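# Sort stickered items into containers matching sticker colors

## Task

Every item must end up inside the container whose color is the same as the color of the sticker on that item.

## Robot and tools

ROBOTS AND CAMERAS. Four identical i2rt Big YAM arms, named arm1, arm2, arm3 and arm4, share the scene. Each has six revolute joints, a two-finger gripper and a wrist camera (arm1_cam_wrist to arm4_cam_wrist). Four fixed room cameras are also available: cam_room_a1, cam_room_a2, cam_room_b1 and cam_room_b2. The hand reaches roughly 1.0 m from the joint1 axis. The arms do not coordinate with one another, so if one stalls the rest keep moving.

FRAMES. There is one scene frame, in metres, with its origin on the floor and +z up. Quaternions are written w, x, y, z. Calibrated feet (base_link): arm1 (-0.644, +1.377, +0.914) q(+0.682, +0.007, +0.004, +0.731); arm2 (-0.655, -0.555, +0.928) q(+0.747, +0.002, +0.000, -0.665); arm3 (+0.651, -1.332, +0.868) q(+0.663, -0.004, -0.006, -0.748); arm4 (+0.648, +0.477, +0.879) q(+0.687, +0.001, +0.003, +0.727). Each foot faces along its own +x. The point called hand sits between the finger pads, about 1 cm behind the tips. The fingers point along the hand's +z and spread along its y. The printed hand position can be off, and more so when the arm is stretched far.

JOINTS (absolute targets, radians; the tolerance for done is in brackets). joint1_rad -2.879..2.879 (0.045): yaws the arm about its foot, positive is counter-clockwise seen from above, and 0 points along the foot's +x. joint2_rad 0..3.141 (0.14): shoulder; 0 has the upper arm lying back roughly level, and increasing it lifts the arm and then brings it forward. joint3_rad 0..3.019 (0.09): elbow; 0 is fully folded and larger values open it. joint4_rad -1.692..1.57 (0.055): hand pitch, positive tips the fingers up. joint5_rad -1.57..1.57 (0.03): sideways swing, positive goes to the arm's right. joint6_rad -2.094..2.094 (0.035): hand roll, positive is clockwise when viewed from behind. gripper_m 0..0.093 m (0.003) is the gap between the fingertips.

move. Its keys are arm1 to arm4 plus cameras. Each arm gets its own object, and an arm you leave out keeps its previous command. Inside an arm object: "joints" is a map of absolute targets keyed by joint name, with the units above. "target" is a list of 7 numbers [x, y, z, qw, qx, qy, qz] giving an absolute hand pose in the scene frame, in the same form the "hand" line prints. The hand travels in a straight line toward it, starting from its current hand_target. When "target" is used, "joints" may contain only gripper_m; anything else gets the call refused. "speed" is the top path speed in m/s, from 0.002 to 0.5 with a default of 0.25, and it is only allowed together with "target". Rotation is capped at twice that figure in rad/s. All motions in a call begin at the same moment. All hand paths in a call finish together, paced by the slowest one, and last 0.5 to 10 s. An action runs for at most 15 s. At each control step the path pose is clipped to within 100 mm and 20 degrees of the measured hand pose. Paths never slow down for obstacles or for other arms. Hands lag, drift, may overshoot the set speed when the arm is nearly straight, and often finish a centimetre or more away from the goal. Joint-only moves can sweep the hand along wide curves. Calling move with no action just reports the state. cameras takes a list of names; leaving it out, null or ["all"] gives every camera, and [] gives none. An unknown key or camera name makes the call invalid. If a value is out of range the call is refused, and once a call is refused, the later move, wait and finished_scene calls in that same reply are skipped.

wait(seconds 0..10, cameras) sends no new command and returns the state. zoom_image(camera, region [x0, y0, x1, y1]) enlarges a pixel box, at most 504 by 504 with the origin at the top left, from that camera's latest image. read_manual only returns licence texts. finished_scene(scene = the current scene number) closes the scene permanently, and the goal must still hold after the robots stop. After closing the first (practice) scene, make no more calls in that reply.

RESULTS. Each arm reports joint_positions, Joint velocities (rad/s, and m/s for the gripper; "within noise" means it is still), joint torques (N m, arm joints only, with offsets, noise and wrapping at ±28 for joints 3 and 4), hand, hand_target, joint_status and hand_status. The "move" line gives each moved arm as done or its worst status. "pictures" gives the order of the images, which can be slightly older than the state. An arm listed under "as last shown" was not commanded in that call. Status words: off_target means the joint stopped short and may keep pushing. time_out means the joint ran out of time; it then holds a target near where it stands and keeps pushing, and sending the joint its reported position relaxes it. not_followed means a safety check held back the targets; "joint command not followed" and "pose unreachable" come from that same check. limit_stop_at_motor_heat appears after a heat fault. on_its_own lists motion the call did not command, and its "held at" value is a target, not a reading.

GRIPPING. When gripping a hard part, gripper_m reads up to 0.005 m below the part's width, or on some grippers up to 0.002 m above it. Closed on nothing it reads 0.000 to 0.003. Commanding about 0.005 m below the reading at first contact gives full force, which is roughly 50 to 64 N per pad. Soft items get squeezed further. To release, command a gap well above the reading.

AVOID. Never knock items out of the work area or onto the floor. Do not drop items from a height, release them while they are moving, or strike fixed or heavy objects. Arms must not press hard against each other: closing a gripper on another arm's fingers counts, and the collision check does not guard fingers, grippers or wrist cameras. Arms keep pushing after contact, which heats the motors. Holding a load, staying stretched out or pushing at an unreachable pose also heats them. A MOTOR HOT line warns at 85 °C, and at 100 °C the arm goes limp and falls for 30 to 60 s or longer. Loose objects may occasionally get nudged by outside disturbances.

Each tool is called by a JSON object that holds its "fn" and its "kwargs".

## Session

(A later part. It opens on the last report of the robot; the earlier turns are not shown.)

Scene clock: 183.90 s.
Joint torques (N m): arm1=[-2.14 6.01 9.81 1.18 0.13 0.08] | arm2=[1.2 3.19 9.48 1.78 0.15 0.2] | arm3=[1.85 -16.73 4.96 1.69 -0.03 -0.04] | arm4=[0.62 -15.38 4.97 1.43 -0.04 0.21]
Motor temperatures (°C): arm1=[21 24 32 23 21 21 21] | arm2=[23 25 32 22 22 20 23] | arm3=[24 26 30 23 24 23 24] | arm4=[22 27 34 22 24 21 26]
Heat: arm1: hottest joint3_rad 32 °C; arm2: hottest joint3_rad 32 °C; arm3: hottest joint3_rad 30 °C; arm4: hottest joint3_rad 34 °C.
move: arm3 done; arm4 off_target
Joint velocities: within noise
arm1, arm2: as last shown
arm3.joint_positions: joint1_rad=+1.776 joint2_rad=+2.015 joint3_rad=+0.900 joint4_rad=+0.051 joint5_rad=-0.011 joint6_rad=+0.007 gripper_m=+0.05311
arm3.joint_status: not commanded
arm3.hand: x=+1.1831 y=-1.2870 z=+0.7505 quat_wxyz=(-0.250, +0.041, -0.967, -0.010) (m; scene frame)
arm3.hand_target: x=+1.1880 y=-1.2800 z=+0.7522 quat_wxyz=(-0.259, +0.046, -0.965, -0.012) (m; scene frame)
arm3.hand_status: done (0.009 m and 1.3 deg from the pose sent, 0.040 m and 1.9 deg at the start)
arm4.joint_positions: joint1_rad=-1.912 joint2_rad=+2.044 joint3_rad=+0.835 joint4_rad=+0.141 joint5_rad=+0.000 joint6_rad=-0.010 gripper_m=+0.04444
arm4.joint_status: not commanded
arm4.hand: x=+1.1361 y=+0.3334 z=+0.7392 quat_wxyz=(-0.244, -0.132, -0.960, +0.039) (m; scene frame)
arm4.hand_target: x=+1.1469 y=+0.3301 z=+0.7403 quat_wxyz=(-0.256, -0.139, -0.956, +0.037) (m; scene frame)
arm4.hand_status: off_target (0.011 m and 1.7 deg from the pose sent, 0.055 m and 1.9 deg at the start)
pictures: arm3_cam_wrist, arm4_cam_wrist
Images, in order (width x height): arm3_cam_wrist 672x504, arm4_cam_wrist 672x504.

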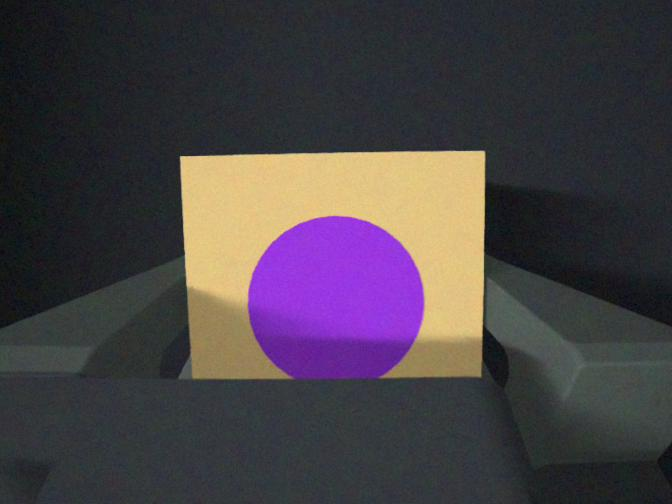

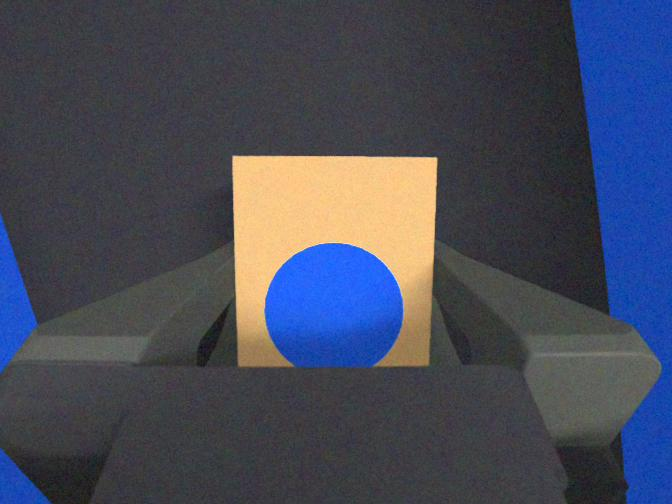

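{"fn": "move", "kwargs": {"arm3": {"joints": {"gripper_m": 0.08}}, "arm4": {"joints": {"gripper_m": 0.075}}, "cameras": []}}

{"fn": "move", "kwargs": {"arm3": {"target": [1.18, -1.285, 0.93, -0.2585, 0.0463, -0.9648, -0.0124], "speed": 0.2}, "arm4": {"target": [1.137, 0.334, 0.93, -0.2561, -0.1386, -0.9559, 0.0371], "speed": 0.2}, "cameras": ["arm3_cam_wrist", "arm4_cam_wrist"]}}

Scene clock: 188.40 s.
Joint torques (N m): arm1=[-1.85 5.66 9.92 1.28 0.07 0.11] | arm2=[1.2 3.25 9.44 1.8 0.15 0.2] | arm3=[1.96 -16.97 5.01 1.59 -0.03 -0.06] | arm4=[0.85 -15.5 4.9 1.42 -0.04 0.17]
Motor temperatures (°C): arm1=[21 24 32 23 21 21 21] | arm2=[23 25 32 22 22 20 23] | arm3=[24 26 29 23 24 23 24] | arm4=[22 27 33 22 24 21 26]
Heat: arm1: hottest joint3_rad 32 °C; arm2: hottest joint3_rad 32 °C; arm3: hottest joint3_rad 29 °C; arm4: hottest joint3_rad 33 °C.
move: arm3 done; arm4 done
Joint velocities: within noise
arm1, arm2: as last shown
arm3.joint_positions: joint1_rad=+1.776 joint2_rad=+2.015 joint3_rad=+0.900 joint4_rad=+0.053 joint5_rad=-0.011 joint6_rad=+0.007 gripper_m=+0.07996
arm3.joint_status: all done
arm3.hand: x=+1.1836 y=-1.2870 z=+0.7508 quat_wxyz=(-0.251, +0.041, -0.967, -0.010) (m; scene frame)
arm3.hand_target: x=+1.1880 y=-1.2800 z=+0.7522 quat_wxyz=(-0.259, +0.046, -0.965, -0.012) (m; scene frame)
arm3.hand_status: not commanded
arm4.joint_positions: joint1_rad=-1.912 joint2_rad=+2.044 joint3_rad=+0.835 joint4_rad=+0.143 joint5_rad=+0.000 joint6_rad=-0.010 gripper_m=+0.07491
arm4.joint_status: all done
arm4.hand: x=+1.1364 y=+0.3333 z=+0.7394 quat_wxyz=(-0.245, -0.132, -0.960, +0.039) (m; scene frame)
arm4.hand_target: x=+1.1469 y=+0.3301 z=+0.7403 quat_wxyz=(-0.256, -0.138, -0.956, +0.037) (m; scene frame)
arm4.hand_status: not commanded
pictures: none
No camera images: "cameras" was empty.

Scene clock: 190.03 s.
Joint torques (N m): arm1=[-1.73 6.07 9.84 1.16 0.1 0.12] | arm2=[1.32 3.25 9.44 1.74 0.15 0.2] | arm3=[0.91 -14.27 10.65 0.62 -0.06 -0.12] | arm4=[0.5 -13.63 9.51 0.4 -0.01 0.16]
Motor temperatures (°C): arm1=[21 24 32 23 21 21 21] | arm2=[23 25 32 22 22 20 23] | arm3=[24 26 29 23 24 23 24] | arm4=[22 27 33 22 24 21 26]
Heat: arm1: hottest joint3_rad 32 °C; arm2: hottest joint3_rad 32 °C; arm3: hottest joint3_rad 29 °C; arm4: hottest joint3_rad 33 °C.
move: arm3 off_target; arm4 off_target
Joint velocities: within noise
arm1, arm2: as last shown
arm3.joint_positions: joint1_rad=+1.776 joint2_rad=+1.601 joint3_rad=+0.917 joint4_rad=-0.395 joint5_rad=-0.017 joint6_rad=+0.002 gripper_m=+0.07996
arm3.joint_status: not commanded
arm3.hand: x=+1.1630 y=-1.2854 z=+0.9144 quat_wxyz=(-0.243, +0.044, -0.969, -0.012) (m; scene frame)
arm3.hand_target: x=+1.1792 y=-1.2851 z=+0.9303 quat_wxyz=(-0.259, +0.046, -0.965, -0.012) (m; scene frame)
arm3.hand_status: off_target (0.023 m and 1.9 deg from the pose sent, 0.179 m and 1.2 deg at the start)
arm4.joint_positions: joint1_rad=-1.912 joint2_rad=+1.569 joint3_rad=+0.845 joint4_rad=-0.346 joint5_rad=+0.000 joint6_rad=-0.010 gripper_m=+0.07491
arm4.joint_status: not commanded
arm4.hand: x=+1.1223 y=+0.3384 z=+0.9159 quat_wxyz=(-0.243, -0.132, -0.960, +0.038) (m; scene frame)
arm4.hand_target: x=+1.1365 y=+0.3342 z=+0.9303 quat_wxyz=(-0.256, -0.138, -0.956, +0.037) (m; scene frame)
arm4.hand_status: off_target (0.021 m and 1.8 deg from the pose sent, 0.191 m and 1.6 deg at the start)
pictures: arm3_cam_wrist, arm4_cam_wrist
Images, in order (width x height): arm3_cam_wrist 672x504, arm4_cam_wrist 672x504.

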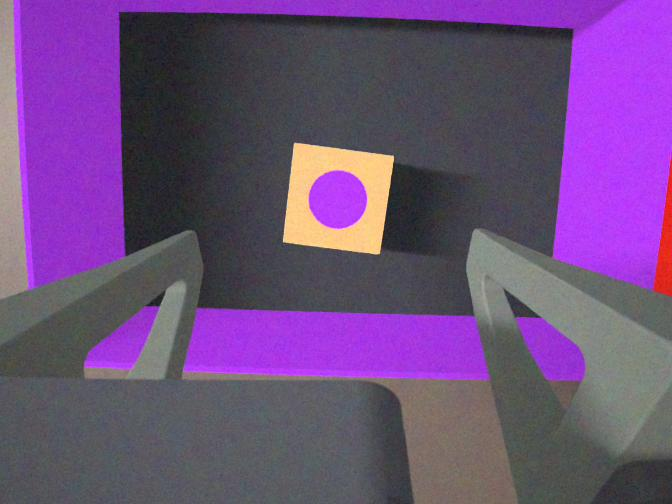

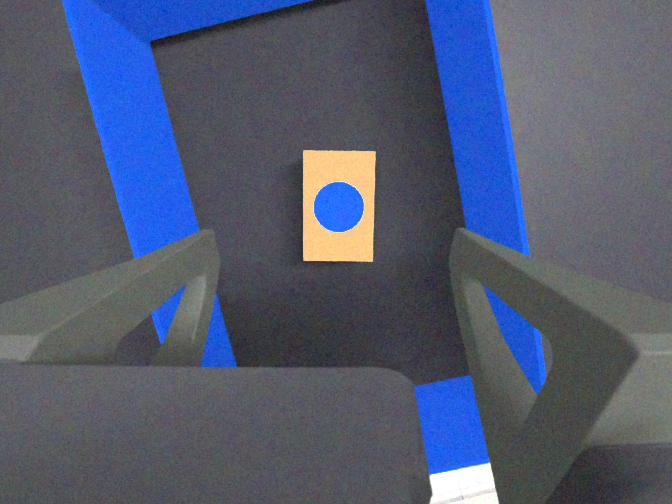

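{"fn": "finished_scene", "kwargs": {"scene": 2}}

The scene is finished: the task was done.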